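# Place the corner cone next to the orange cord

## Task

Locate the orange extension cord that a contractor laid across one of the hall's aisles. Pick up the cone standing in a corner of the hall and set it upright on the floor immediately next to that cord. The task fails if the robot drives over the cord. It also fails if the robot, or anything it carries, pushes or sets in motion, strikes any fixed part of the hall other than the floor at speed, whether by driving, turning or moving the arm. It fails too if the robot tips over or finishes leaning.

## Robot and tools

Robot: TidyBot++, a base 0.54 m long, 0.50 m wide and 0.38 m tall on four driven casters. It carries one seven-joint arm with a two-finger gripper. The shoulder sits 0.12 m ahead of the base centre, 0.68 m up. Links: upper arm 0.42 m, forearm 0.31 m, wrist to hand point 0.31 m. The arm begins folded with the hand pointing down, poking up to 0.08 m beyond the base front, elbow up to 1.15 m high. Two cameras: base_camera (pinhole, 644x364 px) and wrist_camera (fisheye, 644x476 px, aimed along the hand).

Frames (metres). Base frame: origin on the floor below the base centre, x ahead, y to the left, z up. hand_pose and hand_target use it and give the point halfway between the finger pads; the hand's own z axis runs out along the fingers, which close along its y axis. Odometry frame is the base frame as it was at scene start; base_odometry counts wheel rotation only, so slipping looks like motion, and heading is in rad, left positive, -3.142 to 3.142. base_tilt is in degrees, forward and right positive; roughly 1 degree of bias.

move arguments (all optional; a call with none just reports state and images):
- base: an object with one relative command from where the base last reported itself. translate_m, metres, -2 to 2, forward positive; strafe_m, metres, -2 to 2, left positive; rotate_rad, radians, -6.3 to 6.3, counter-clockwise positive. translate_m and strafe_m may be combined into one straight-line offset without turning; rotate_rad must be alone.
- joints: absolute targets by name, radians. joint_1_rad any angle (positive clockwise seen from above, opposite to heading); joint_2_rad -2.249 to 2.249 (0 upright, positive leans forward); joint_3_rad any; joint_4_rad -2.579 to 2.579 (elbow, with joint_3 at 3.14 negative bends forward); joint_5_rad any; joint_6_rad -2.099 to 2.099 (wrist); joint_7_rad any (hand down: positive turns counter-clockwise, 1.57 puts fingers opening left/right). gripper_pos 0 (open) to 1 (closed), gap about 85 x (1 - gripper_pos) mm. Unlimited joints take the short way round, so send steps below half a turn.
- target: one list of seven numbers, an absolute hand pose in the base frame: x, y, z in metres, then quaternion qw, qx, qy, qz. With target, joints may contain only gripper_pos.
- speeds: per-action caps, translate_m and strafe_m 0.05 to 0.5 m/s, rotate_rad 0.1 to 1.57 rad/s; for a combined drive put the cap under one key.
- cameras: list of base_camera, wrist_camera or all; omitted means all, [] means none.
- blocking: true (default) returns when everything is at rest; false returns after about 0.5 s while motion continues.
Out-of-range values are refused; unknown keys make the call invalid.

wait(seconds 0 to 10, cameras) lets time pass and reports. stop() brakes all running motions. zoom_image(camera, region [x0, y0, x1, y1] in pixels, at most 504x504) enlarges part of that camera's latest image. finished_scene(scene: the current scene number) ends the scene for good; the cone must stay correctly placed afterward.

Result lines: pictures lists the image order. move gives done or the worst status. base_status, joint_status and hand_status report moving, done, off_target, stopped, contact_stop, time_out, not_followed, torque_fault or limit_stop_at_motor_heat. hand_status is done within 10 mm and 2 degrees; off_target is typical, usually under 3 cm. A base done only means the wheels turned fully; a blocked base can read done well short. joint command not followed or pose unreachable means a safety check held the arm (cause: is given). ARM HIT flags the arm striking the base or itself. on_its_own lists uncommanded actions. motor_effort is percent of maximum with the peak of the last action in brackets. Motor temperatures lists each joint; MOTOR HOT appears at 60 °C, and at 75 °C the arm goes limp for 30 to 60 s. A refused call or an uncommanded stop (contact_stop, time_out, torque fault) cancels the rest of that reply's calls; stop still runs.

Practical notes: the simulation keeps running while you think. To fix a hand position, add (wanted minus measured) to the previous target. To hold still, resend hand_target, not hand_pose; a load makes the arm sag. Poses low, forward and close to the base go badly and may drive the arm into the base, which nothing prevents. Out-of-reach poses wander up to 10 s then time_out. Hand pointing down reaches at most about 0.94 m high, near the base only. Closed fingertips reach 20 mm past the hand point; keep a margin above the floor. Closing at 1 squeezes 100 to 150 N; done at 1 means nothing was caught, off_target means an object stopped the fingers.

Avoid: driving over the cord; any fast contact with walls or furniture by base, arm or the carried cone; snagging the arm above about 0.6 m while driving (tipping); swinging a stretched arm sideways; torque faults (joint_1 to joint_4 104.5 N m, joint_5 to joint_7 51.3 N m) which freeze the arm 10 s; dropping the cone, hard grips on it while it rests on the floor, and fast swings with it. Loose objects may occasionally be nudged by outside forces.

Each tool is called after "Request:" as name([rows], argument=value, ...), one row to a line, values as JSON.

## Session

Request:
move()

Scene clock: 0.00 s.
Motor temperatures (°C): [36 32 29 35 37 43 41]
base_odometry: x=+0.000 y=+0.000 heading=+0.000
base_tilt: forward=-0.1 right=+0.5
base_status: not commanded
joint_positions: joint_1_rad=-0.040 joint_2_rad=-0.322 joint_3_rad=+3.135 joint_4_rad=-2.547 joint_5_rad=+0.007 joint_6_rad=-0.895 joint_7_rad=+1.533 gripper_pos=+0.000
joint_status: not commanded
motor_effort: joint_1_rad=+1 joint_2_rad=-2 joint_3_rad=+1 joint_4_rad=+15 joint_5_rad=+0 joint_6_rad=+0 joint_7_rad=+0
hand_pose: x=+0.2418 y=+0.0050 z=+0.5783 quat_wxyz=(+0.004, +1.000, +0.007, +0.011) (m; base frame)
hand_target: x=+0.2410 y=+0.0050 z=+0.5779 quat_wxyz=(+0.004, +1.000, +0.007, +0.010) (m; base frame)
hand_status: not commanded
pictures: base_camera, wrist_camera

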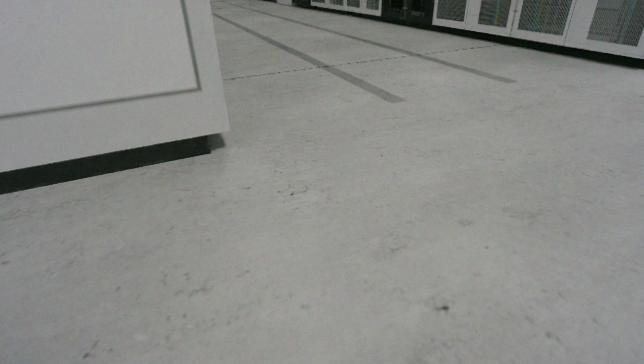

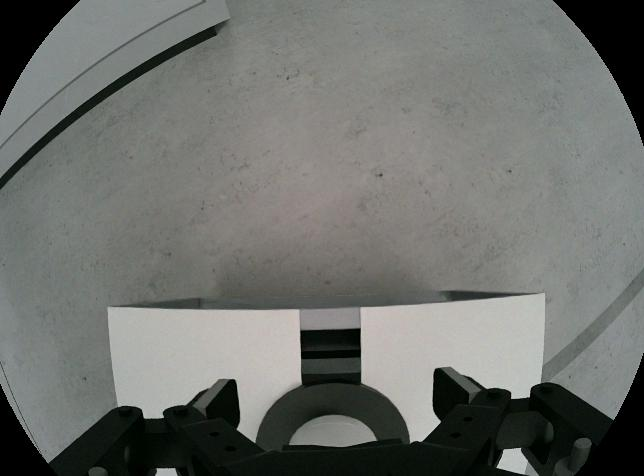

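Request:
move(joints={"joint_6_rad": 0.45})

Scene clock: 13.40 s.
Motor temperatures (°C): [36 32 29 35 37 43 41]
move: done
base_odometry: x=+0.000 y=+0.000 heading=+0.000
base_tilt: forward=-0.1 right=+0.5
base_status: not commanded
joint_positions: joint_1_rad=-0.040 joint_2_rad=-0.322 joint_3_rad=+3.135 joint_4_rad=-2.544 joint_5_rad=+0.007 joint_6_rad=+0.391 joint_7_rad=+1.533 gripper_pos=+0.000
joint_status: all done
motor_effort: joint_1_rad=+1(1) joint_2_rad=-7(7) joint_3_rad=+0(1) joint_4_rad=+20(21) joint_5_rad=+0(1) joint_6_rad=+8(9) joint_7_rad=+0(1)
hand_pose: x=+0.5361 y=+0.0219 z=+0.8104 quat_wxyz=(-0.024, +0.793, +0.008, +0.609) (m; base frame)
hand_target: x=+0.5391 y=+0.0222 z=+0.8255 quat_wxyz=(-0.025, +0.776, +0.008, +0.630) (m; base frame)
hand_status: not commanded
pictures: base_camera, wrist_camera

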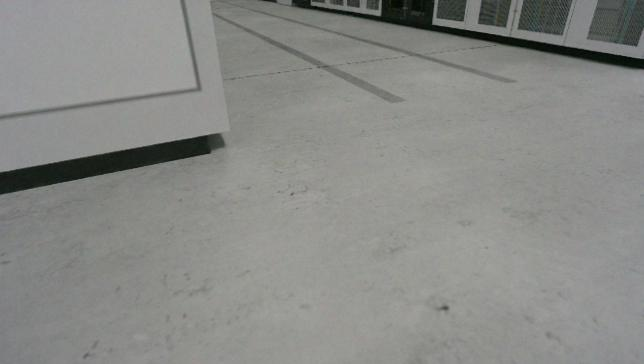

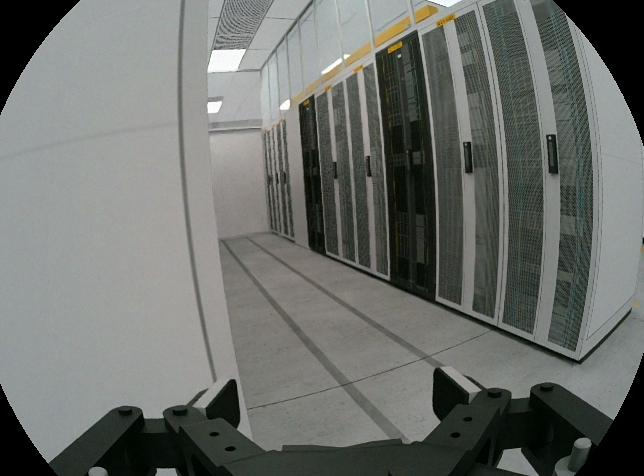

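Request:
move(joints={"joint_1_rad": 1.5}, cameras=["wrist_camera"])

Request:
move(joints={"joint_1_rad": 3.0}, cameras=["wrist_camera"])

Request:
move(joints={"joint_1_rad": -1.8}, cameras=["wrist_camera"])

Scene clock: 32.30 s.
Motor temperatures (°C): [36 32 29 35 37 43 41]
move: done
base_odometry: x=+0.000 y=+0.000 heading=+0.000
base_tilt: forward=-0.1 right=+0.5
base_status: not commanded
joint_positions: joint_1_rad=+1.480 joint_2_rad=-0.322 joint_3_rad=+3.135 joint_4_rad=-2.544 joint_5_rad=+0.007 joint_6_rad=+0.391 joint_7_rad=+1.533 gripper_pos=+0.000
joint_status: all done
motor_effort: joint_1_rad=+1(2) joint_2_rad=-6(7) joint_3_rad=+1(2) joint_4_rad=+20(20) joint_5_rad=+0(1) joint_6_rad=+8(8) joint_7_rad=+0(1)
hand_pose: x=+0.1620 y=-0.4155 z=+0.8105 quat_wxyz=(+0.402, +0.580, -0.541, +0.458) (m; base frame)
hand_target: x=+0.1540 y=-0.4192 z=+0.8255 quat_wxyz=(+0.421, +0.562, -0.535, +0.470) (m; base frame)
hand_status: not commanded
pictures: wrist_camera

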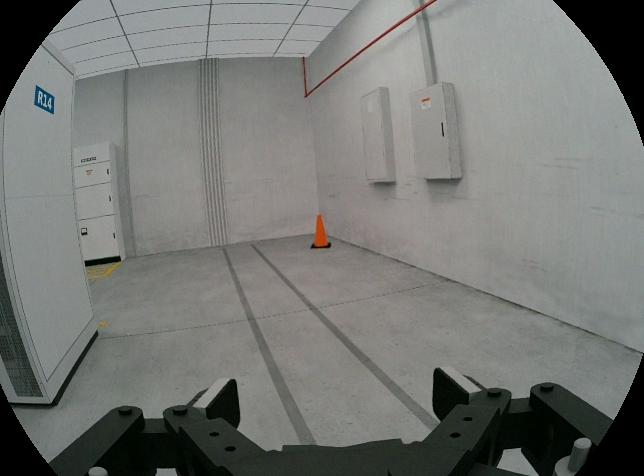

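Scene clock: 35.03 s.
Motor temperatures (°C): [36 32 29 35 37 43 41]
move: done
base_odometry: x=+0.000 y=+0.000 heading=+0.000
base_tilt: forward=-0.1 right=+0.6
base_status: not commanded
joint_positions: joint_1_rad=+2.980 joint_2_rad=-0.322 joint_3_rad=+3.135 joint_4_rad=-2.544 joint_5_rad=+0.007 joint_6_rad=+0.391 joint_7_rad=+1.533 gripper_pos=+0.000
joint_status: all done
motor_effort: joint_1_rad=+1(2) joint_2_rad=-6(7) joint_3_rad=+0(1) joint_4_rad=+20(21) joint_5_rad=+0(1) joint_6_rad=+8(9) joint_7_rad=+0(1)
hand_pose: x=-0.2924 y=-0.0723 z=+0.8105 quat_wxyz=(+0.607, +0.056, -0.791, +0.061) (m; base frame)
hand_target: x=-0.2967 y=-0.0645 z=+0.8255 quat_wxyz=(+0.628, +0.047, -0.775, +0.057) (m; base frame)
hand_status: not commanded
pictures: wrist_camera

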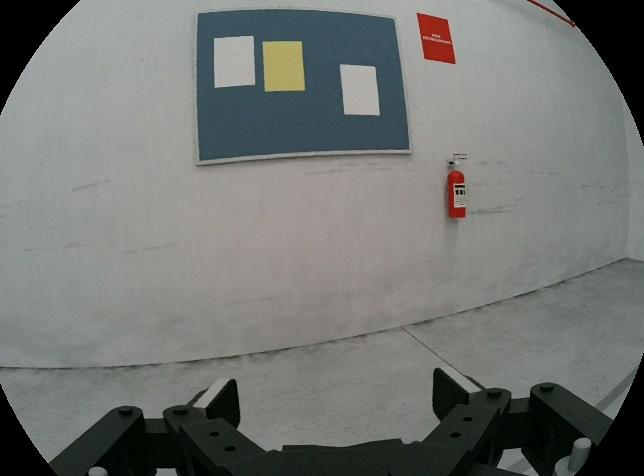

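Scene clock: 37.77 s.
Motor temperatures (°C): [36 32 29 35 37 43 41]
move: done
base_odometry: x=+0.000 y=+0.000 heading=+0.000
base_tilt: forward=-0.1 right=+0.5
base_status: not commanded
joint_positions: joint_1_rad=+4.463 joint_2_rad=-0.322 joint_3_rad=+3.135 joint_4_rad=-2.544 joint_5_rad=+0.007 joint_6_rad=+0.391 joint_7_rad=+1.533 gripper_pos=+0.000
joint_status: all done
motor_effort: joint_1_rad=+1(2) joint_2_rad=-6(7) joint_3_rad=+0(1) joint_4_rad=+20(21) joint_5_rad=+0(1) joint_6_rad=+8(8) joint_7_rad=+1(1)
hand_pose: x=+0.0110 y=+0.4035 z=+0.8106 quat_wxyz=(+0.488, -0.493, -0.621, -0.365) (m; base frame)
hand_target: x=+0.0183 y=+0.4084 z=+0.8255 quat_wxyz=(+0.501, -0.489, -0.603, -0.382) (m; base frame)
hand_status: not commanded
pictures: wrist_camera

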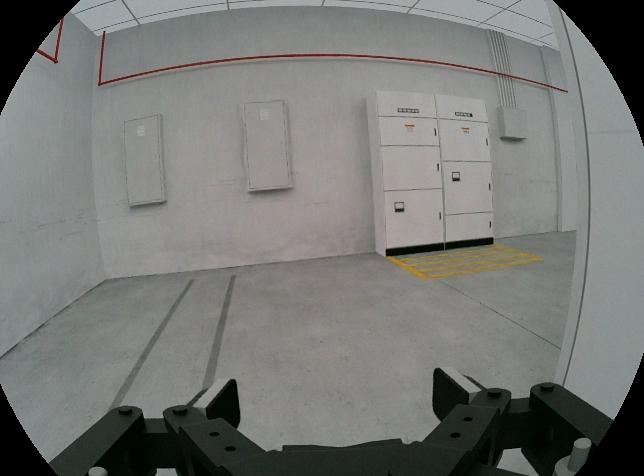

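Request:
move(joints={"joint_1_rad": -0.3})

Request:
zoom_image(camera="wrist_camera", region=[200, 150, 520, 400])

Request:
zoom_image(camera="base_camera", region=[200, 0, 500, 120])

Scene clock: 63.63 s.
Motor temperatures (°C): [36 32 29 35 37 43 41]
move: done
base_odometry: x=+0.000 y=+0.000 heading=+0.000
base_tilt: forward=-0.1 right=+0.6
base_status: not commanded
joint_positions: joint_1_rad=+5.963 joint_2_rad=-0.322 joint_3_rad=+3.135 joint_4_rad=-2.544 joint_5_rad=+0.007 joint_6_rad=+0.391 joint_7_rad=+1.533 gripper_pos=+0.000
joint_status: all done
motor_effort: joint_1_rad=+1(2) joint_2_rad=-6(7) joint_3_rad=+1(2) joint_4_rad=+19(20) joint_5_rad=+0(1) joint_6_rad=+8(8) joint_7_rad=+0(1)
hand_pose: x=+0.5139 y=+0.1363 z=+0.8106 quat_wxyz=(+0.109, -0.784, -0.118, -0.600) (m; base frame)
hand_target: x=+0.5193 y=+0.1293 z=+0.8255 quat_wxyz=(+0.106, -0.769, -0.108, -0.622) (m; base frame)
hand_status: not commanded
pictures: base_camera, wrist_camera

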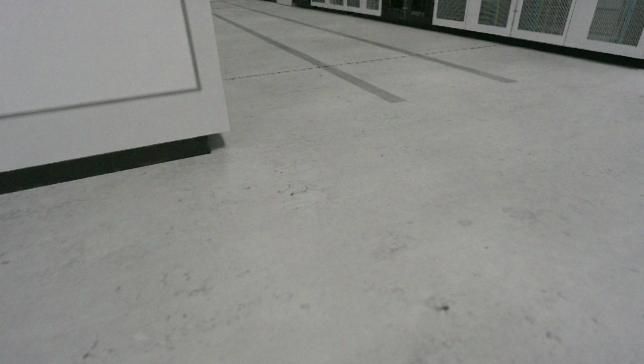

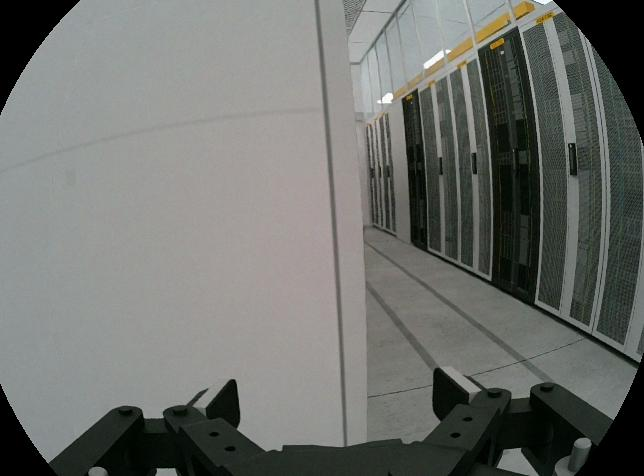

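Scaled by 1.575.

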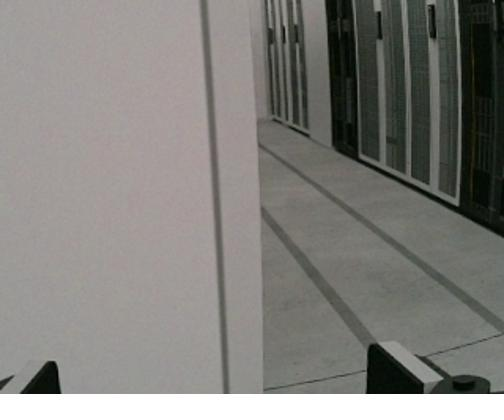

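Scaled by 1.680.

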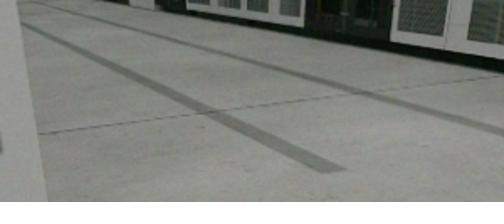

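Request:
move(base={"rotate_rad": -1.45}, joints={"joint_1_rad": -0.02})

Request:
move(base={"translate_m": 1.9}, joints={"joint_1_rad": -0.8})

Scene clock: 137.43 s.
Motor temperatures (°C): [36 32 29 35 37 43 41]
move: done
base_odometry: x=+0.000 y=+0.000 heading=-1.450
base_tilt: forward=-0.1 right=+0.5
base_status: done
joint_positions: joint_1_rad=+6.249 joint_2_rad=-0.322 joint_3_rad=+3.137 joint_4_rad=-2.544 joint_5_rad=+0.007 joint_6_rad=+0.392 joint_7_rad=+1.533 gripper_pos=+0.000
joint_status: all done
motor_effort: joint_1_rad=+1(3) joint_2_rad=-6(7) joint_3_rad=+0(2) joint_4_rad=+20(20) joint_5_rad=+0(1) joint_6_rad=+8(8) joint_7_rad=+1(1)
hand_pose: x=+0.5364 y=+0.0184 z=+0.8107 quat_wxyz=(+0.022, -0.793, -0.004, -0.609) (m; base frame)
hand_target: x=+0.5394 y=+0.0136 z=+0.8255 quat_wxyz=(+0.019, -0.776, +0.000, -0.630) (m; base frame)
hand_status: not commanded
pictures: base_camera, wrist_camera

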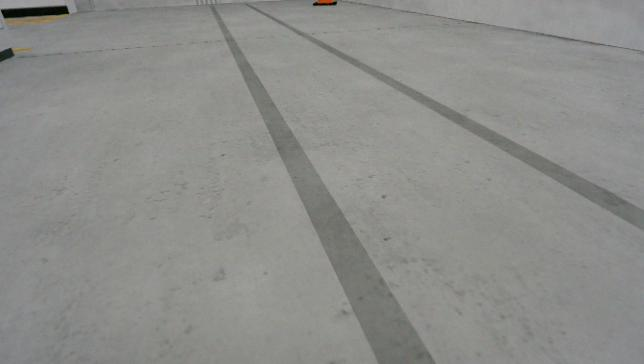

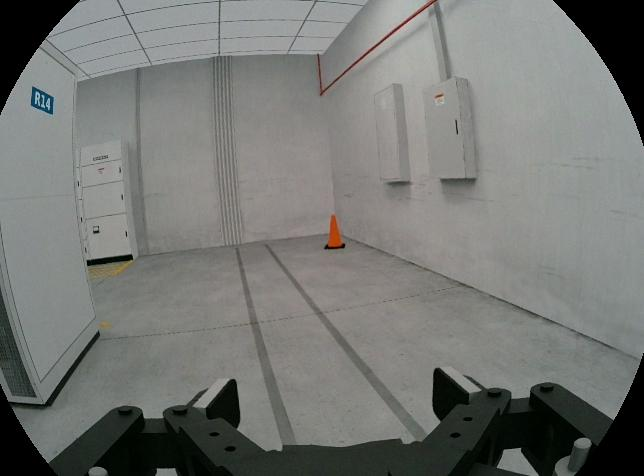

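Scene clock: 142.57 s.
Motor temperatures (°C): [36 32 29 35 37 43 41]
move: done
base_odometry: x=+0.228 y=-1.886 heading=-1.450
base_tilt: forward=-0.1 right=+0.5
base_status: done
joint_positions: joint_1_rad=+5.503 joint_2_rad=-0.323 joint_3_rad=+3.137 joint_4_rad=-2.544 joint_5_rad=+0.007 joint_6_rad=+0.393 joint_7_rad=+1.533 gripper_pos=+0.000
joint_status: all done
motor_effort: joint_1_rad=+1(2) joint_2_rad=-7(8) joint_3_rad=+1(1) joint_4_rad=+20(21) joint_5_rad=+0(1) joint_6_rad=+8(9) joint_7_rad=+0(1)
hand_pose: x=+0.4131 y=+0.2968 z=+0.8112 quat_wxyz=(+0.243, -0.736, -0.292, -0.560) (m; base frame)
hand_target: x=+0.4083 y=+0.3054 z=+0.8255 quat_wxyz=(+0.257, -0.718, -0.295, -0.576) (m; base frame)
hand_status: not commanded
pictures: base_camera, wrist_camera

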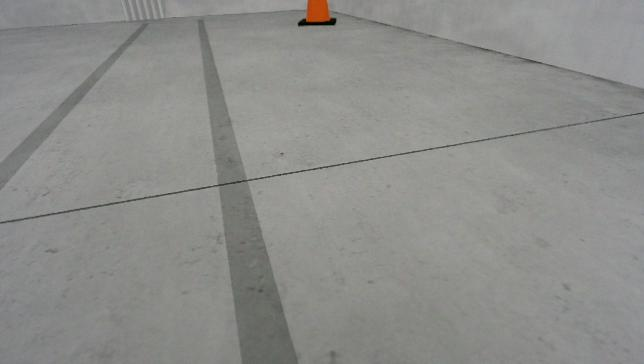

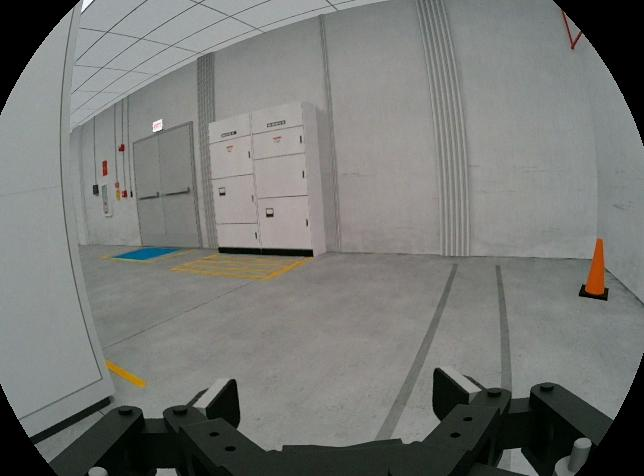

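Request:
move(base={"translate_m": 1.7}, joints={"joint_1_rad": -1.6, "joint_6_rad": 0.55})

Scene clock: 194.47 s.
Motor temperatures (°C): [36 32 29 35 37 43 41]
move: done
base_odometry: x=+0.432 y=-3.574 heading=-1.450
base_tilt: forward=+0.0 right=+0.5
base_status: done
joint_positions: joint_1_rad=+4.703 joint_2_rad=-0.323 joint_3_rad=+3.137 joint_4_rad=-2.544 joint_5_rad=+0.007 joint_6_rad=+0.490 joint_7_rad=+1.533 gripper_pos=+0.000
joint_status: all done
motor_effort: joint_1_rad=+1(2) joint_2_rad=-6(7) joint_3_rad=+1(2) joint_4_rad=+20(21) joint_5_rad=+0(1) joint_6_rad=+8(9) joint_7_rad=+0(1)
hand_pose: x=+0.1106 y=+0.4240 z=+0.8410 quat_wxyz=(+0.469, -0.542, -0.535, -0.448) (m; base frame)
hand_target: x=+0.1011 y=+0.4251 z=+0.8562 quat_wxyz=(+0.489, -0.523, -0.528, -0.456) (m; base frame)
hand_status: not commanded
pictures: base_camera, wrist_camera

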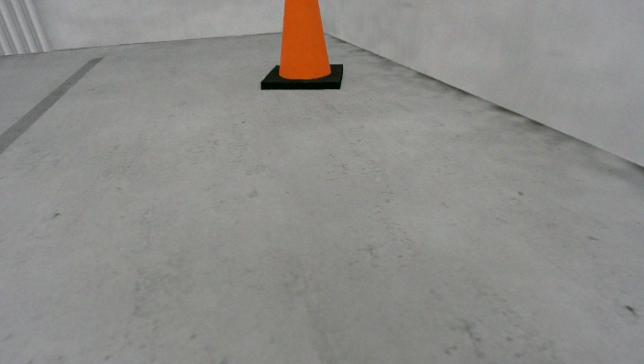

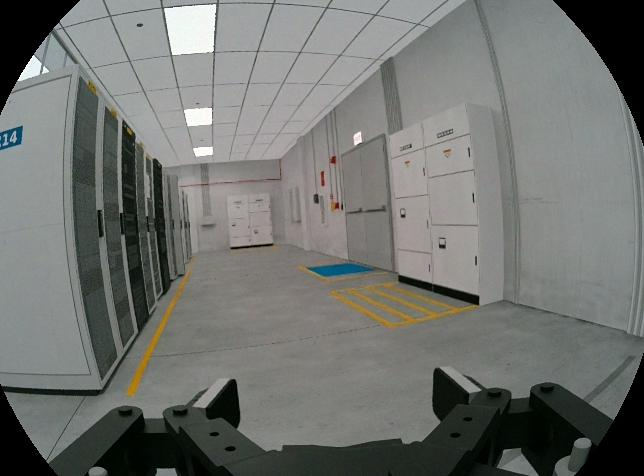

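Request:
zoom_image(camera="wrist_camera", region=[120, 200, 380, 400])

Scaled by 1.938.

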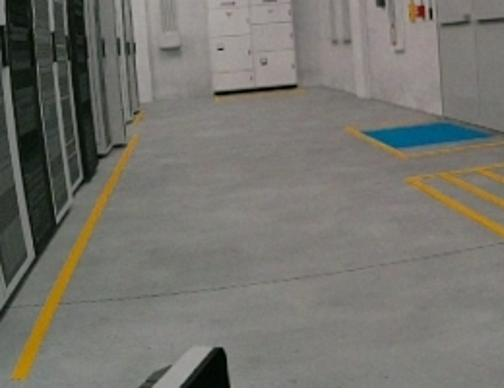

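Request:
move(base={"translate_m": 1.1, "strafe_m": 0.09}, joints={"joint_1_rad": -0.02, "joint_6_rad": -0.2})

Scene clock: 248.27 s.
Motor temperatures (°C): [36 32 28 35 37 43 41]
move: done
base_odometry: x=+0.653 y=-4.656 heading=-1.451
base_tilt: forward=+0.0 right=+0.5
base_status: done
joint_positions: joint_1_rad=+6.243 joint_2_rad=-0.322 joint_3_rad=+3.137 joint_4_rad=-2.544 joint_5_rad=+0.007 joint_6_rad=-0.145 joint_7_rad=+1.533 gripper_pos=+0.000
joint_status: all done
motor_effort: joint_1_rad=+1(3) joint_2_rad=-5(7) joint_3_rad=+0(2) joint_4_rad=+19(20) joint_5_rad=+0(1) joint_6_rad=+6(9) joint_7_rad=+0(1)
hand_pose: x=+0.4534 y=+0.0161 z=+0.6682 quat_wxyz=(+0.013, -0.926, -0.007, -0.378) (m; base frame)
hand_target: x=+0.4388 y=+0.0092 z=+0.6541 quat_wxyz=(+0.008, -0.937, +0.002, -0.350) (m; base frame)
hand_status: not commanded
pictures: base_camera, wrist_camera

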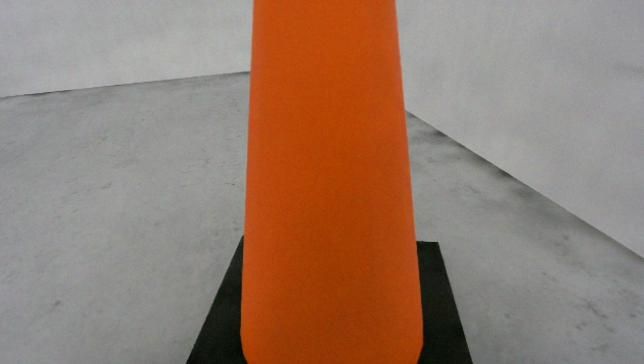

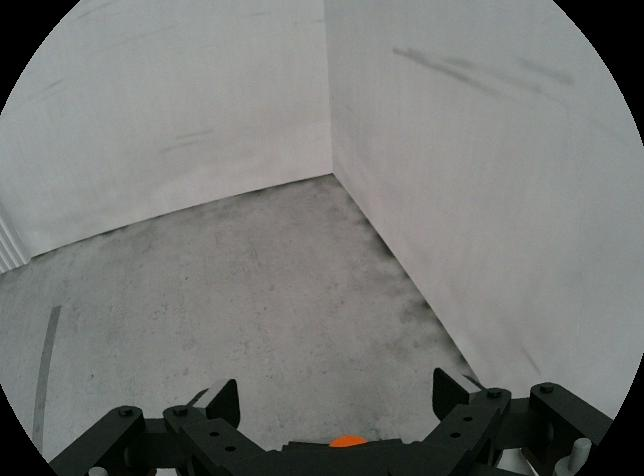

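Request:
move(joints={"joint_6_rad": -0.9})

Scene clock: 253.17 s.
Motor temperatures (°C): [36 32 28 35 37 43 41]
move: done
base_odometry: x=+0.653 y=-4.656 heading=-1.451
base_tilt: forward=-0.1 right=+0.5
base_status: not commanded
joint_positions: joint_1_rad=+6.243 joint_2_rad=-0.322 joint_3_rad=+3.137 joint_4_rad=-2.545 joint_5_rad=+0.007 joint_6_rad=-0.845 joint_7_rad=+1.533 gripper_pos=+0.000
joint_status: all done
motor_effort: joint_1_rad=+1(1) joint_2_rad=-2(5) joint_3_rad=+1(1) joint_4_rad=+15(18) joint_5_rad=+0(1) joint_6_rad=+0(6) joint_7_rad=+0(1)
hand_pose: x=+0.2586 y=+0.0058 z=+0.5797 quat_wxyz=(-0.002, -0.999, -0.006, -0.037) (m; base frame)
hand_target: x=+0.2395 y=+0.0025 z=+0.5779 quat_wxyz=(-0.004, -1.000, +0.004, -0.007) (m; base frame)
hand_status: not commanded
pictures: base_camera, wrist_camera

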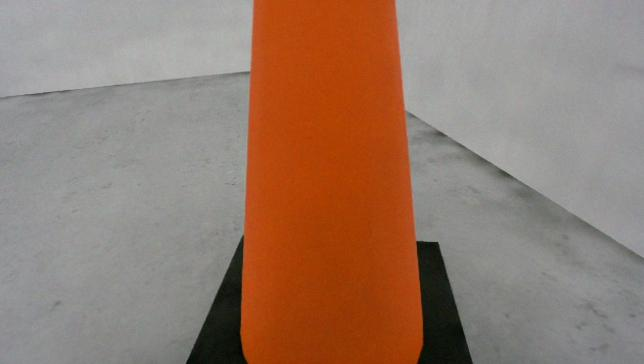

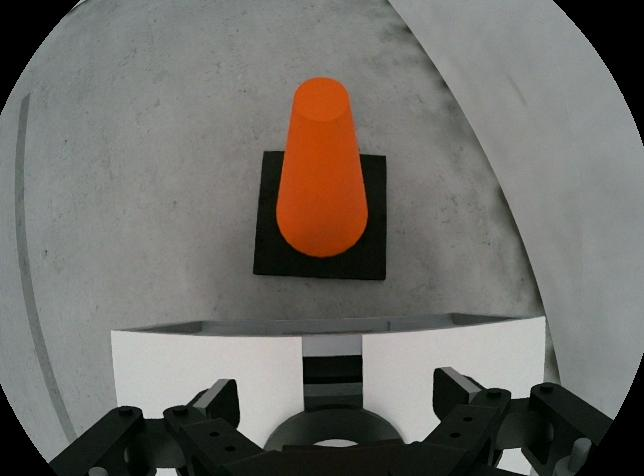

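Request:
move(target=[0.48, 0.0, 0.60, 0, 1, 0, 0])

Scene clock: 305.37 s.
Motor temperatures (°C): [36 32 28 35 37 43 41]
move: off_target
base_odometry: x=+0.653 y=-4.656 heading=-1.451
base_tilt: forward=-0.1 right=+0.5
base_status: not commanded
joint_positions: joint_1_rad=+6.251 joint_2_rad=+0.234 joint_3_rad=+3.148 joint_4_rad=-1.939 joint_5_rad=+0.007 joint_6_rad=-0.909 joint_7_rad=+1.533 gripper_pos=+0.000
joint_status: not commanded
motor_effort: joint_1_rad=+1(1) joint_2_rad=-22(23) joint_3_rad=+0(1) joint_4_rad=+15(17) joint_5_rad=+0(0) joint_6_rad=+0(1) joint_7_rad=+0(1)
hand_pose: x=+0.4939 y=+0.0092 z=+0.6020 quat_wxyz=(-0.003, -1.000, +0.004, -0.029) (m; base frame)
hand_target: x=+0.4800 y=+0.0000 z=+0.6000 quat_wxyz=(+0.000, -1.000, +0.000, +0.000) (m; base frame)
hand_status: off_target (0.017 m and 3.4 deg from the pose sent, 0.222 m and 4.3 deg at the start)
pictures: base_camera, wrist_camera

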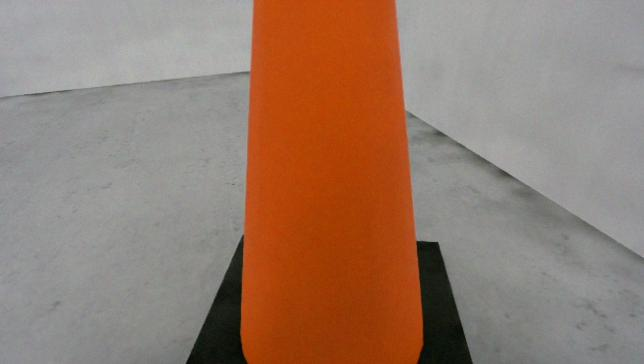

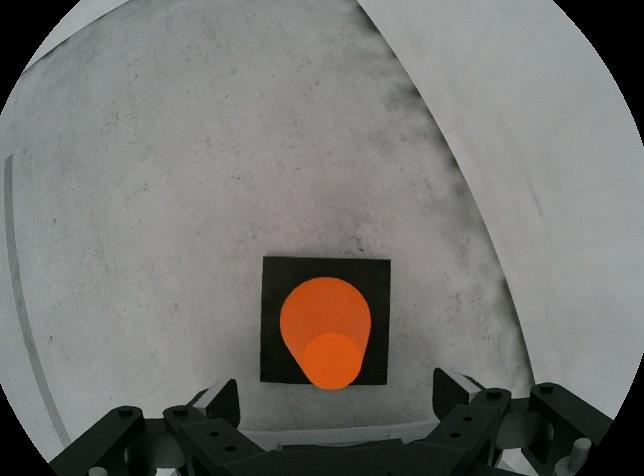

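Request:
move(target=[0.46, -0.006, 0.49, 0, 0.9996, 0, -0.028])

Scene clock: 327.23 s.
Motor temperatures (°C): [36 32 28 35 37 43 41]
move: off_target
base_odometry: x=+0.653 y=-4.656 heading=-1.451
base_tilt: forward=-0.1 right=+0.6
base_status: not commanded
joint_positions: joint_1_rad=+6.272 joint_2_rad=+0.443 joint_3_rad=+3.148 joint_4_rad=-2.087 joint_5_rad=+0.007 joint_6_rad=-0.710 joint_7_rad=+1.533 gripper_pos=+0.000
joint_status: not commanded
motor_effort: joint_1_rad=+1(1) joint_2_rad=-24(28) joint_3_rad=-1(1) joint_4_rad=+10(16) joint_5_rad=+0(0) joint_6_rad=-1(1) joint_7_rad=+0(1)
hand_pose: x=+0.4492 y=+0.0011 z=+0.4946 quat_wxyz=(-0.005, -0.999, +0.013, +0.049) (m; base frame)
hand_target: x=+0.4600 y=-0.0060 z=+0.4900 quat_wxyz=(+0.000, -1.000, +0.000, +0.028) (m; base frame)
hand_status: off_target (0.014 m and 2.9 deg from the pose sent, 0.118 m and 6.6 deg at the start)
pictures: base_camera, wrist_camera

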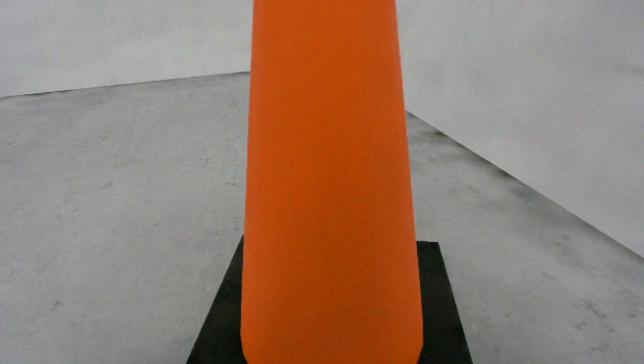

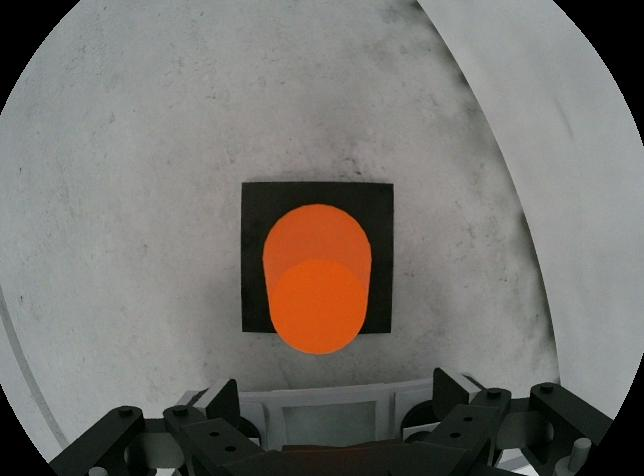

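Request:
move(target=[0.485, 0.0, 0.49, 0, 1, 0, -0.01])

Scene clock: 345.03 s.
Motor temperatures (°C): [36 32 28 35 37 43 41]
move: off_target
base_odometry: x=+0.653 y=-4.656 heading=-1.451
base_tilt: forward=-0.1 right=+0.6
base_status: not commanded
joint_positions: joint_1_rad=+6.272 joint_2_rad=+0.454 joint_3_rad=+3.148 joint_4_rad=-2.057 joint_5_rad=+0.007 joint_6_rad=-0.694 joint_7_rad=+1.533 gripper_pos=+0.000
joint_status: not commanded
motor_effort: joint_1_rad=+1(1) joint_2_rad=-26(26) joint_3_rad=+0(1) joint_4_rad=+10(11) joint_5_rad=+0(0) joint_6_rad=-1(1) joint_7_rad=+0(1)
hand_pose: x=+0.4693 y=+0.0013 z=+0.4954 quat_wxyz=(-0.004, -0.999, +0.013, +0.031) (m; base frame)
hand_target: x=+0.4850 y=+0.0000 z=+0.4900 quat_wxyz=(+0.000, -1.000, +0.000, +0.010) (m; base frame)
hand_status: off_target (0.017 m and 2.9 deg from the pose sent, 0.036 m and 4.8 deg at the start)
pictures: base_camera, wrist_camera

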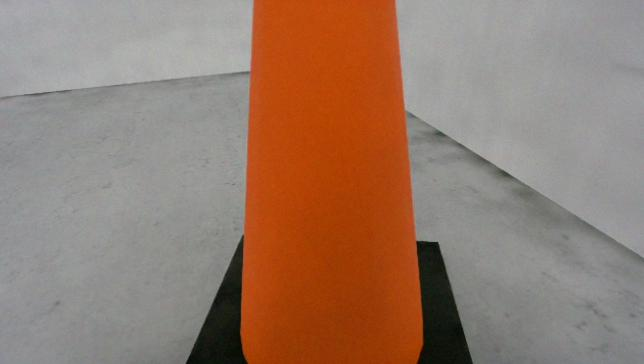

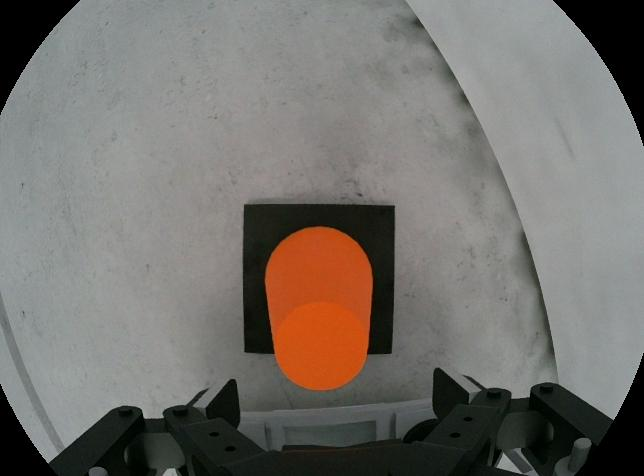

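Request:
move(target=[0.504, 0.007, 0.475, 0, 0.9997, 0.013, 0.02], cameras=["wrist_camera"])

Scene clock: 366.77 s.
Motor temperatures (°C): [36 32 28 35 37 43 41]
move: off_target
base_odometry: x=+0.653 y=-4.656 heading=-1.451
base_tilt: forward=-0.2 right=+0.6
base_status: not commanded
joint_positions: joint_1_rad=+6.272 joint_2_rad=+0.490 joint_3_rad=+3.148 joint_4_rad=-2.059 joint_5_rad=+0.007 joint_6_rad=-0.579 joint_7_rad=+1.533 gripper_pos=+0.000
joint_status: not commanded
motor_effort: joint_1_rad=+1(1) joint_2_rad=-26(28) joint_3_rad=+0(0) joint_4_rad=+10(11) joint_5_rad=+0(1) joint_6_rad=+0(1) joint_7_rad=+0(1)
hand_pose: x=+0.4966 y=+0.0018 z=+0.4808 quat_wxyz=(-0.003, -1.000, +0.013, -0.006) (m; base frame)
hand_target: x=+0.5040 y=+0.0070 z=+0.4750 quat_wxyz=(+0.000, -1.000, -0.013, -0.020) (m; base frame)
hand_status: off_target (0.011 m and 3.3 deg from the pose sent, 0.041 m and 6.6 deg at the start)
pictures: wrist_camera

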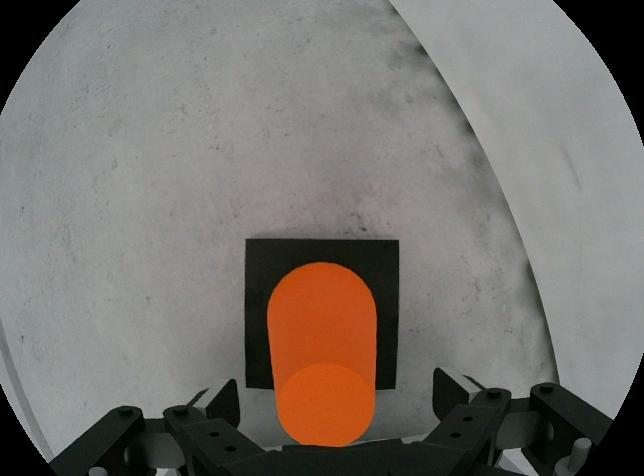

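Request:
move(target=[0.500, 0.014, 0.425, 0, 0.9997, 0.013, 0.014], cameras=["wrist_camera"])

Scene clock: 379.13 s.
Motor temperatures (°C): [36 32 28 35 37 43 41]
move: off_target
base_odometry: x=+0.653 y=-4.656 heading=-1.451
base_tilt: forward=-0.1 right=+0.5
base_status: not commanded
joint_positions: joint_1_rad=+6.265 joint_2_rad=+0.618 joint_3_rad=+3.148 joint_4_rad=-2.090 joint_5_rad=+0.007 joint_6_rad=-0.447 joint_7_rad=+1.533 gripper_pos=+0.000
joint_status: not commanded
motor_effort: joint_1_rad=+1(1) joint_2_rad=-28(31) joint_3_rad=+0(1) joint_4_rad=+8(11) joint_5_rad=+0(1) joint_6_rad=-1(1) joint_7_rad=+0(1)
hand_pose: x=+0.4912 y=+0.0043 z=+0.4284 quat_wxyz=(-0.004, -1.000, +0.009, +0.006) (m; base frame)
hand_target: x=+0.5000 y=+0.0140 z=+0.4250 quat_wxyz=(+0.000, -1.000, -0.013, -0.014) (m; base frame)
hand_status: off_target (0.013 m and 3.4 deg from the pose sent, 0.057 m and 3.1 deg at the start)
pictures: wrist_camera

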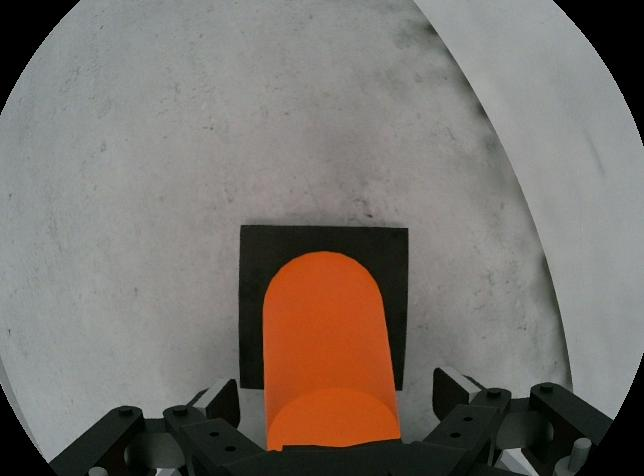

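Request:
move(joints={"gripper_pos": 0.6}, cameras=["wrist_camera"])

Scene clock: 399.47 s.
Motor temperatures (°C): [36 32 28 35 37 43 41]
move: off_target
base_odometry: x=+0.653 y=-4.656 heading=-1.451
base_tilt: forward=-0.1 right=+0.6
base_status: not commanded
joint_positions: joint_1_rad=+6.260 joint_2_rad=+0.613 joint_3_rad=+3.147 joint_4_rad=-2.093 joint_5_rad=+0.007 joint_6_rad=-0.442 joint_7_rad=+1.533 gripper_pos=+0.431
joint_status: gripper_pos off_target (ended at +0.431, target +0.600)
motor_effort: joint_1_rad=+0(4) joint_2_rad=-26(33) joint_3_rad=-1(3) joint_4_rad=+9(11) joint_5_rad=-1(2) joint_6_rad=+1(4) joint_7_rad=+0(1)
hand_pose: x=+0.4921 y=+0.0068 z=+0.4298 quat_wxyz=(-0.003, -1.000, +0.006, +0.003) (m; base frame)
hand_target: x=+0.5000 y=+0.0140 z=+0.4250 quat_wxyz=(+0.000, -1.000, -0.013, -0.014) (m; base frame)
hand_status: not commanded
pictures: wrist_camera

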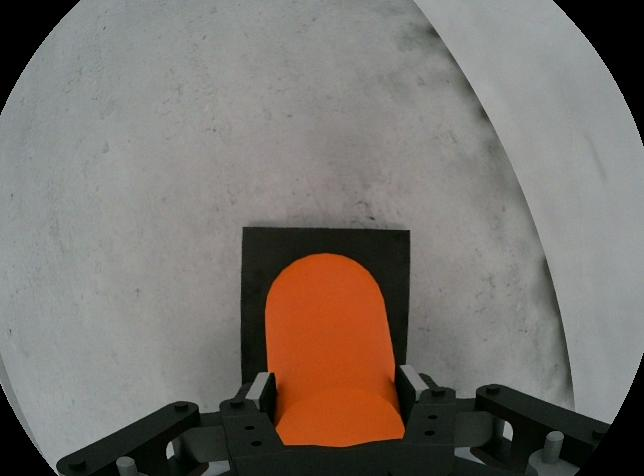

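Request:
move(target=[0.515, 0.010, 0.52, 0, 0.9997, 0.01, 0.014])

Scene clock: 408.43 s.
Motor temperatures (°C): [36 33 28 35 37 43 41]
move: off_target
base_odometry: x=+0.653 y=-4.656 heading=-1.451
base_tilt: forward=-0.1 right=+0.5
base_status: not commanded
joint_positions: joint_1_rad=+6.260 joint_2_rad=+0.471 joint_3_rad=+3.147 joint_4_rad=-2.000 joint_5_rad=+0.007 joint_6_rad=-0.666 joint_7_rad=+1.533 gripper_pos=+0.431
joint_status: not commanded
motor_effort: joint_1_rad=+1(1) joint_2_rad=-35(41) joint_3_rad=+0(1) joint_4_rad=+16(18) joint_5_rad=+0(1) joint_6_rad=-1(2) joint_7_rad=+1(1)
hand_pose: x=+0.5067 y=+0.0068 z=+0.4993 quat_wxyz=(-0.003, -1.000, +0.007, -0.002) (m; base frame)
hand_target: x=+0.5150 y=+0.0100 z=+0.5200 quat_wxyz=(+0.000, -1.000, -0.010, -0.014) (m; base frame)
hand_status: off_target (0.023 m and 2.4 deg from the pose sent, 0.093 m and 2.7 deg at the start)
pictures: base_camera, wrist_camera

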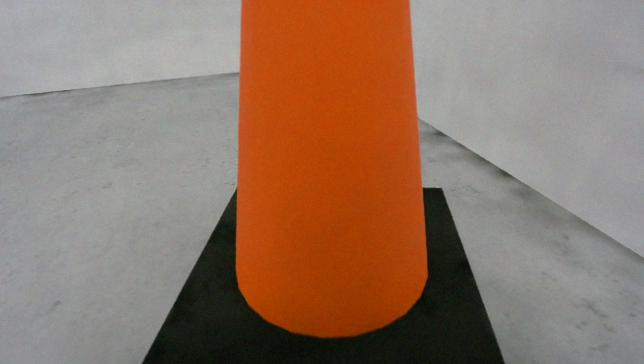

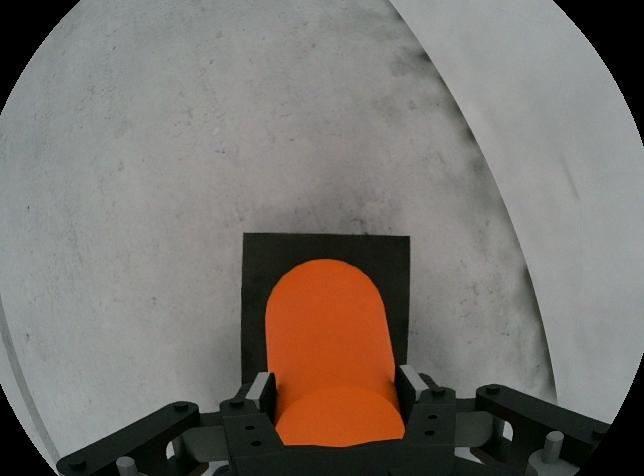

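Request:
move(base={"translate_m": -1.0}, cameras=[])

Request:
move(base={"rotate_rad": 1.98}, speeds={"rotate_rad": 0.9})

Scene clock: 469.73 s.
Motor temperatures (°C): [36 33 28 35 37 43 41]
move: done
base_odometry: x=+0.533 y=-3.663 heading=-1.450
base_tilt: forward=-0.1 right=+0.5
base_status: done
joint_positions: joint_1_rad=+6.260 joint_2_rad=+0.472 joint_3_rad=+3.148 joint_4_rad=-1.997 joint_5_rad=+0.007 joint_6_rad=-0.680 joint_7_rad=+1.533 gripper_pos=+0.431
joint_status: not commanded
motor_effort: joint_1_rad=+1(2) joint_2_rad=-35(37) joint_3_rad=+0(2) joint_4_rad=+15(19) joint_5_rad=+0(1) joint_6_rad=-2(3) joint_7_rad=+0(1)
hand_pose: x=+0.5039 y=+0.0063 z=+0.4992 quat_wxyz=(-0.004, -1.000, +0.007, +0.004) (m; base frame)
hand_target: x=+0.5150 y=+0.0100 z=+0.5200 quat_wxyz=(+0.000, -1.000, -0.010, -0.014) (m; base frame)
hand_status: not commanded
pictures: none
No camera images: "cameras" was empty.

Scene clock: 472.97 s.
Motor temperatures (°C): [36 33 28 35 37 43 41]
move: done
base_odometry: x=+0.533 y=-3.663 heading=+0.530
base_tilt: forward=-0.1 right=+0.5
base_status: done
joint_positions: joint_1_rad=+6.253 joint_2_rad=+0.472 joint_3_rad=+3.148 joint_4_rad=-1.991 joint_5_rad=+0.007 joint_6_rad=-0.680 joint_7_rad=+1.533 gripper_pos=+0.431
joint_status: not commanded
motor_effort: joint_1_rad=+1(5) joint_2_rad=-35(37) joint_3_rad=+0(4) joint_4_rad=+15(17) joint_5_rad=+0(2) joint_6_rad=-2(3) joint_7_rad=+0(1)
hand_pose: x=+0.5074 y=+0.0095 z=+0.5005 quat_wxyz=(-0.003, -1.000, +0.004, +0.000) (m; base frame)
hand_target: x=+0.5150 y=+0.0100 z=+0.5200 quat_wxyz=(+0.000, -1.000, -0.010, -0.014) (m; base frame)
hand_status: not commanded
pictures: base_camera, wrist_camera

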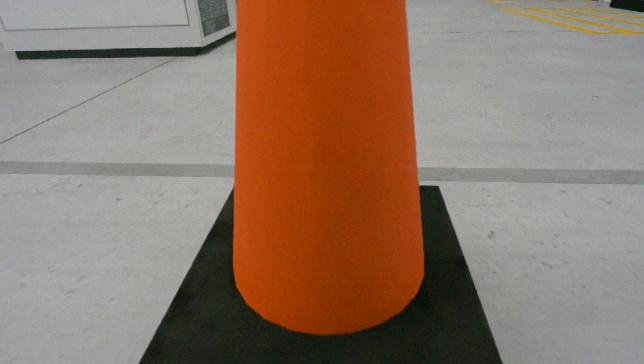

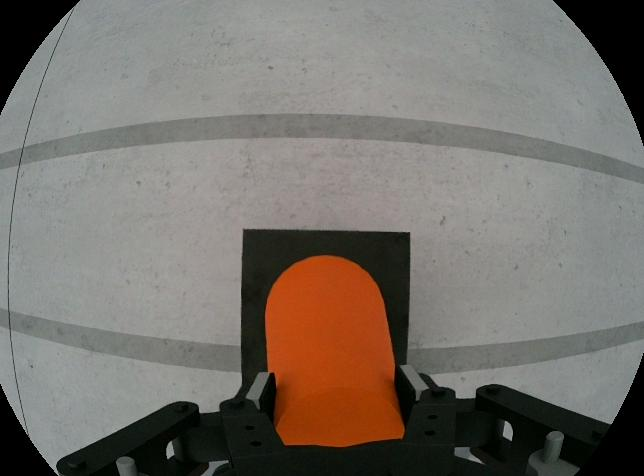

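Request:
zoom_image(camera="base_camera", region=[404, 0, 644, 90])

Scaled by 2.100.

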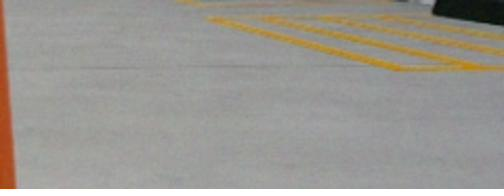

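Request:
move(base={"strafe_m": 2.0}, target=[0.50, 0.010, 0.86, 0, 0.9997, 0.01, 0.014])

Scene clock: 553.83 s.
Motor temperatures (°C): [36 34 28 35 37 43 41]
move: off_target
base_odometry: x=-0.478 y=-1.937 heading=+0.530
base_tilt: forward=-0.1 right=+0.6
base_status: done
joint_positions: joint_1_rad=+6.248 joint_2_rad=+0.207 joint_3_rad=+3.157 joint_4_rad=-1.214 joint_5_rad=+0.006 joint_6_rad=-1.730 joint_7_rad=+1.533 gripper_pos=+0.431
joint_status: not commanded
motor_effort: joint_1_rad=+1(3) joint_2_rad=-32(40) joint_3_rad=+0(3) joint_4_rad=+24(25) joint_5_rad=+0(3) joint_6_rad=-1(2) joint_7_rad=+1(1)
hand_pose: x=+0.5135 y=+0.0078 z=+0.8294 quat_wxyz=(-0.005, -1.000, +0.009, +0.004) (m; base frame)
hand_target: x=+0.5000 y=+0.0100 z=+0.8600 quat_wxyz=(+0.000, -1.000, -0.010, -0.014) (m; base frame)
hand_status: off_target (0.034 m and 3.1 deg from the pose sent, 0.360 m and 2.3 deg at the start)
pictures: base_camera, wrist_camera

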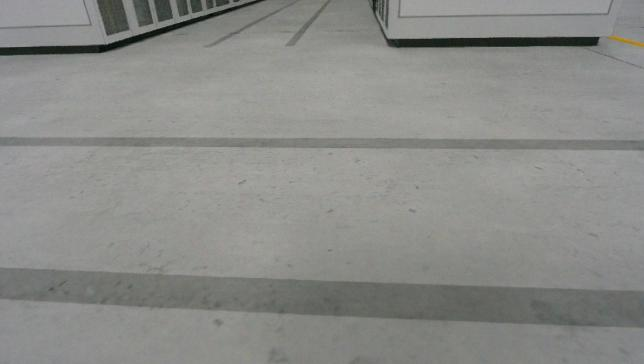

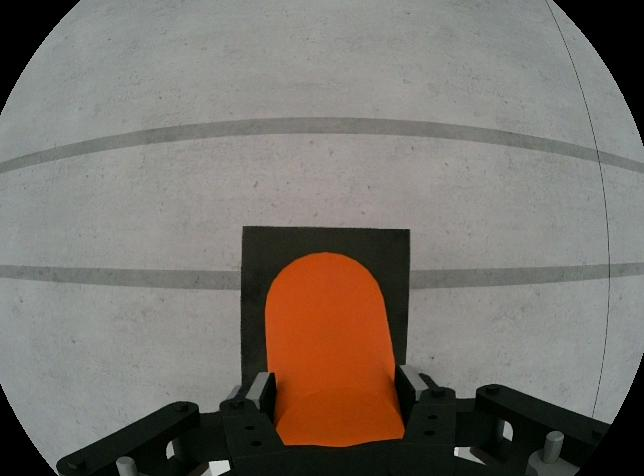

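Excellent: the base camera view is fully clear now. Zoom in on the middle aisle.

Request:
zoom_image(camera="base_camera", region=[180, 0, 400, 80])

Scaled by 2.291.

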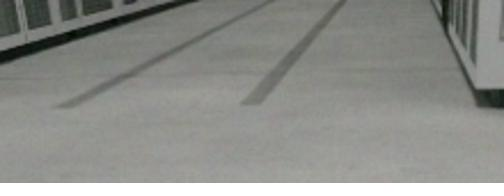

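Request:
move(base={"strafe_m": 2.0})

Scene clock: 570.87 s.
Motor temperatures (°C): [36 34 28 35 37 42 41]
move: done
base_odometry: x=-1.490 y=-0.212 heading=+0.530
base_tilt: forward=-0.1 right=+0.5
base_status: done
joint_positions: joint_1_rad=+6.247 joint_2_rad=+0.207 joint_3_rad=+3.160 joint_4_rad=-1.214 joint_5_rad=+0.005 joint_6_rad=-1.730 joint_7_rad=+1.533 gripper_pos=+0.431
joint_status: not commanded
motor_effort: joint_1_rad=+1(3) joint_2_rad=-32(33) joint_3_rad=+0(2) joint_4_rad=+24(25) joint_5_rad=+1(3) joint_6_rad=+0(1) joint_7_rad=+0(1)
hand_pose: x=+0.5136 y=+0.0075 z=+0.8294 quat_wxyz=(-0.005, -1.000, +0.010, +0.004) (m; base frame)
hand_target: x=+0.5000 y=+0.0100 z=+0.8600 quat_wxyz=(+0.000, -1.000, -0.010, -0.014) (m; base frame)
hand_status: not commanded
pictures: base_camera, wrist_camera

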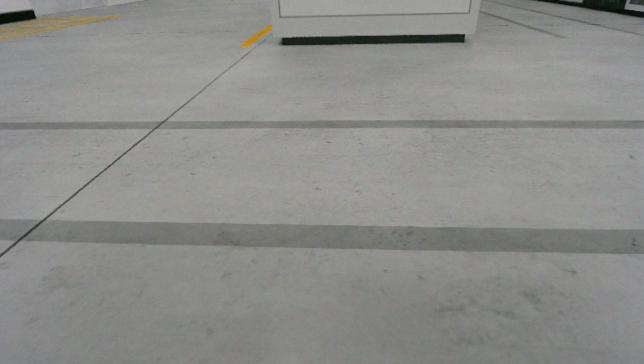

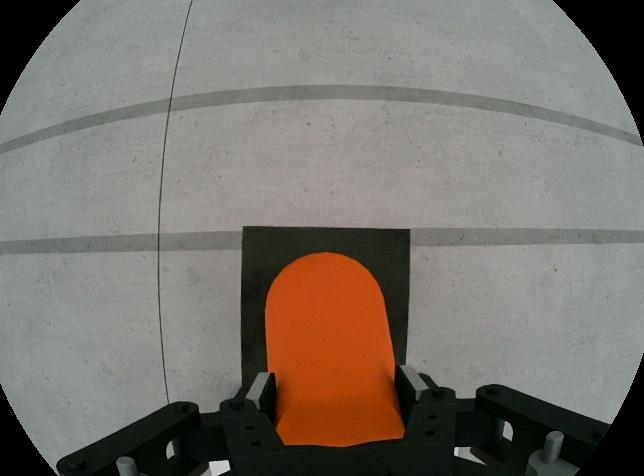

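Request:
move(base={"strafe_m": 1.3}, cameras=["base_camera"])

Request:
zoom_image(camera="base_camera", region=[250, 0, 500, 90])

Scene clock: 579.77 s.
Motor temperatures (°C): [36 34 28 35 37 42 41]
move: done
base_odometry: x=-2.148 y=+0.910 heading=+0.530
base_tilt: forward=-0.1 right=+0.5
base_status: done
joint_positions: joint_1_rad=+6.246 joint_2_rad=+0.207 joint_3_rad=+3.161 joint_4_rad=-1.214 joint_5_rad=+0.005 joint_6_rad=-1.730 joint_7_rad=+1.533 gripper_pos=+0.431
joint_status: not commanded
motor_effort: joint_1_rad=+1(3) joint_2_rad=-32(33) joint_3_rad=+0(2) joint_4_rad=+24(25) joint_5_rad=+0(3) joint_6_rad=-1(1) joint_7_rad=+0(1)
hand_pose: x=+0.5136 y=+0.0078 z=+0.8294 quat_wxyz=(-0.005, -1.000, +0.010, +0.004) (m; base frame)
hand_target: x=+0.5000 y=+0.0100 z=+0.8600 quat_wxyz=(+0.000, -1.000, -0.010, -0.014) (m; base frame)
hand_status: not commanded
pictures: base_camera

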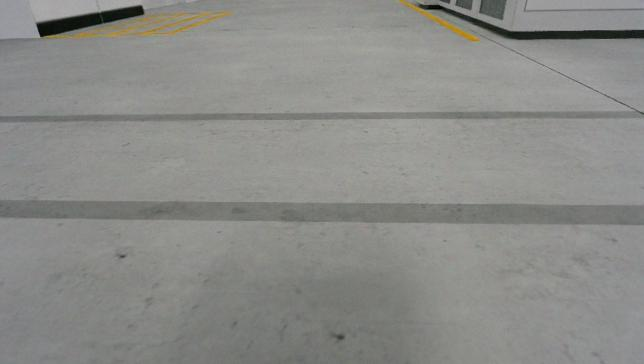

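Scaled by 2.016.

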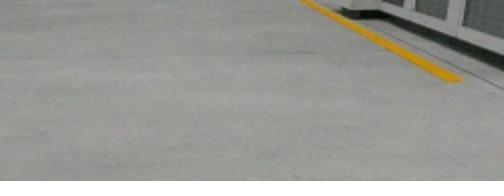

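Request:
move(base={"translate_m": 2.0}, cameras=["base_camera"])

Request:
zoom_image(camera="base_camera", region=[150, 0, 500, 100])

Scene clock: 599.87 s.
Motor temperatures (°C): [36 34 28 35 37 42 41]
move: done
base_odometry: x=-0.423 y=+1.922 heading=+0.531
base_tilt: forward=-0.1 right=+0.5
base_status: done
joint_positions: joint_1_rad=+6.246 joint_2_rad=+0.202 joint_3_rad=+3.161 joint_4_rad=-1.211 joint_5_rad=+0.005 joint_6_rad=-1.739 joint_7_rad=+1.533 gripper_pos=+0.432
joint_status: not commanded
motor_effort: joint_1_rad=+1(2) joint_2_rad=-32(34) joint_3_rad=+0(1) joint_4_rad=+24(26) joint_5_rad=+0(1) joint_6_rad=-1(3) joint_7_rad=+0(1)
hand_pose: x=+0.5109 y=+0.0078 z=+0.8320 quat_wxyz=(-0.004, -1.000, +0.010, +0.005) (m; base frame)
hand_target: x=+0.5000 y=+0.0100 z=+0.8600 quat_wxyz=(+0.000, -1.000, -0.010, -0.014) (m; base frame)
hand_status: not commanded
pictures: base_camera

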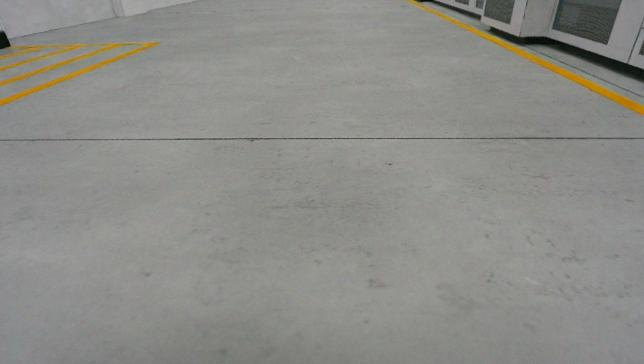

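Scaled by 1.440.

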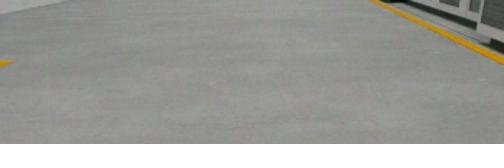

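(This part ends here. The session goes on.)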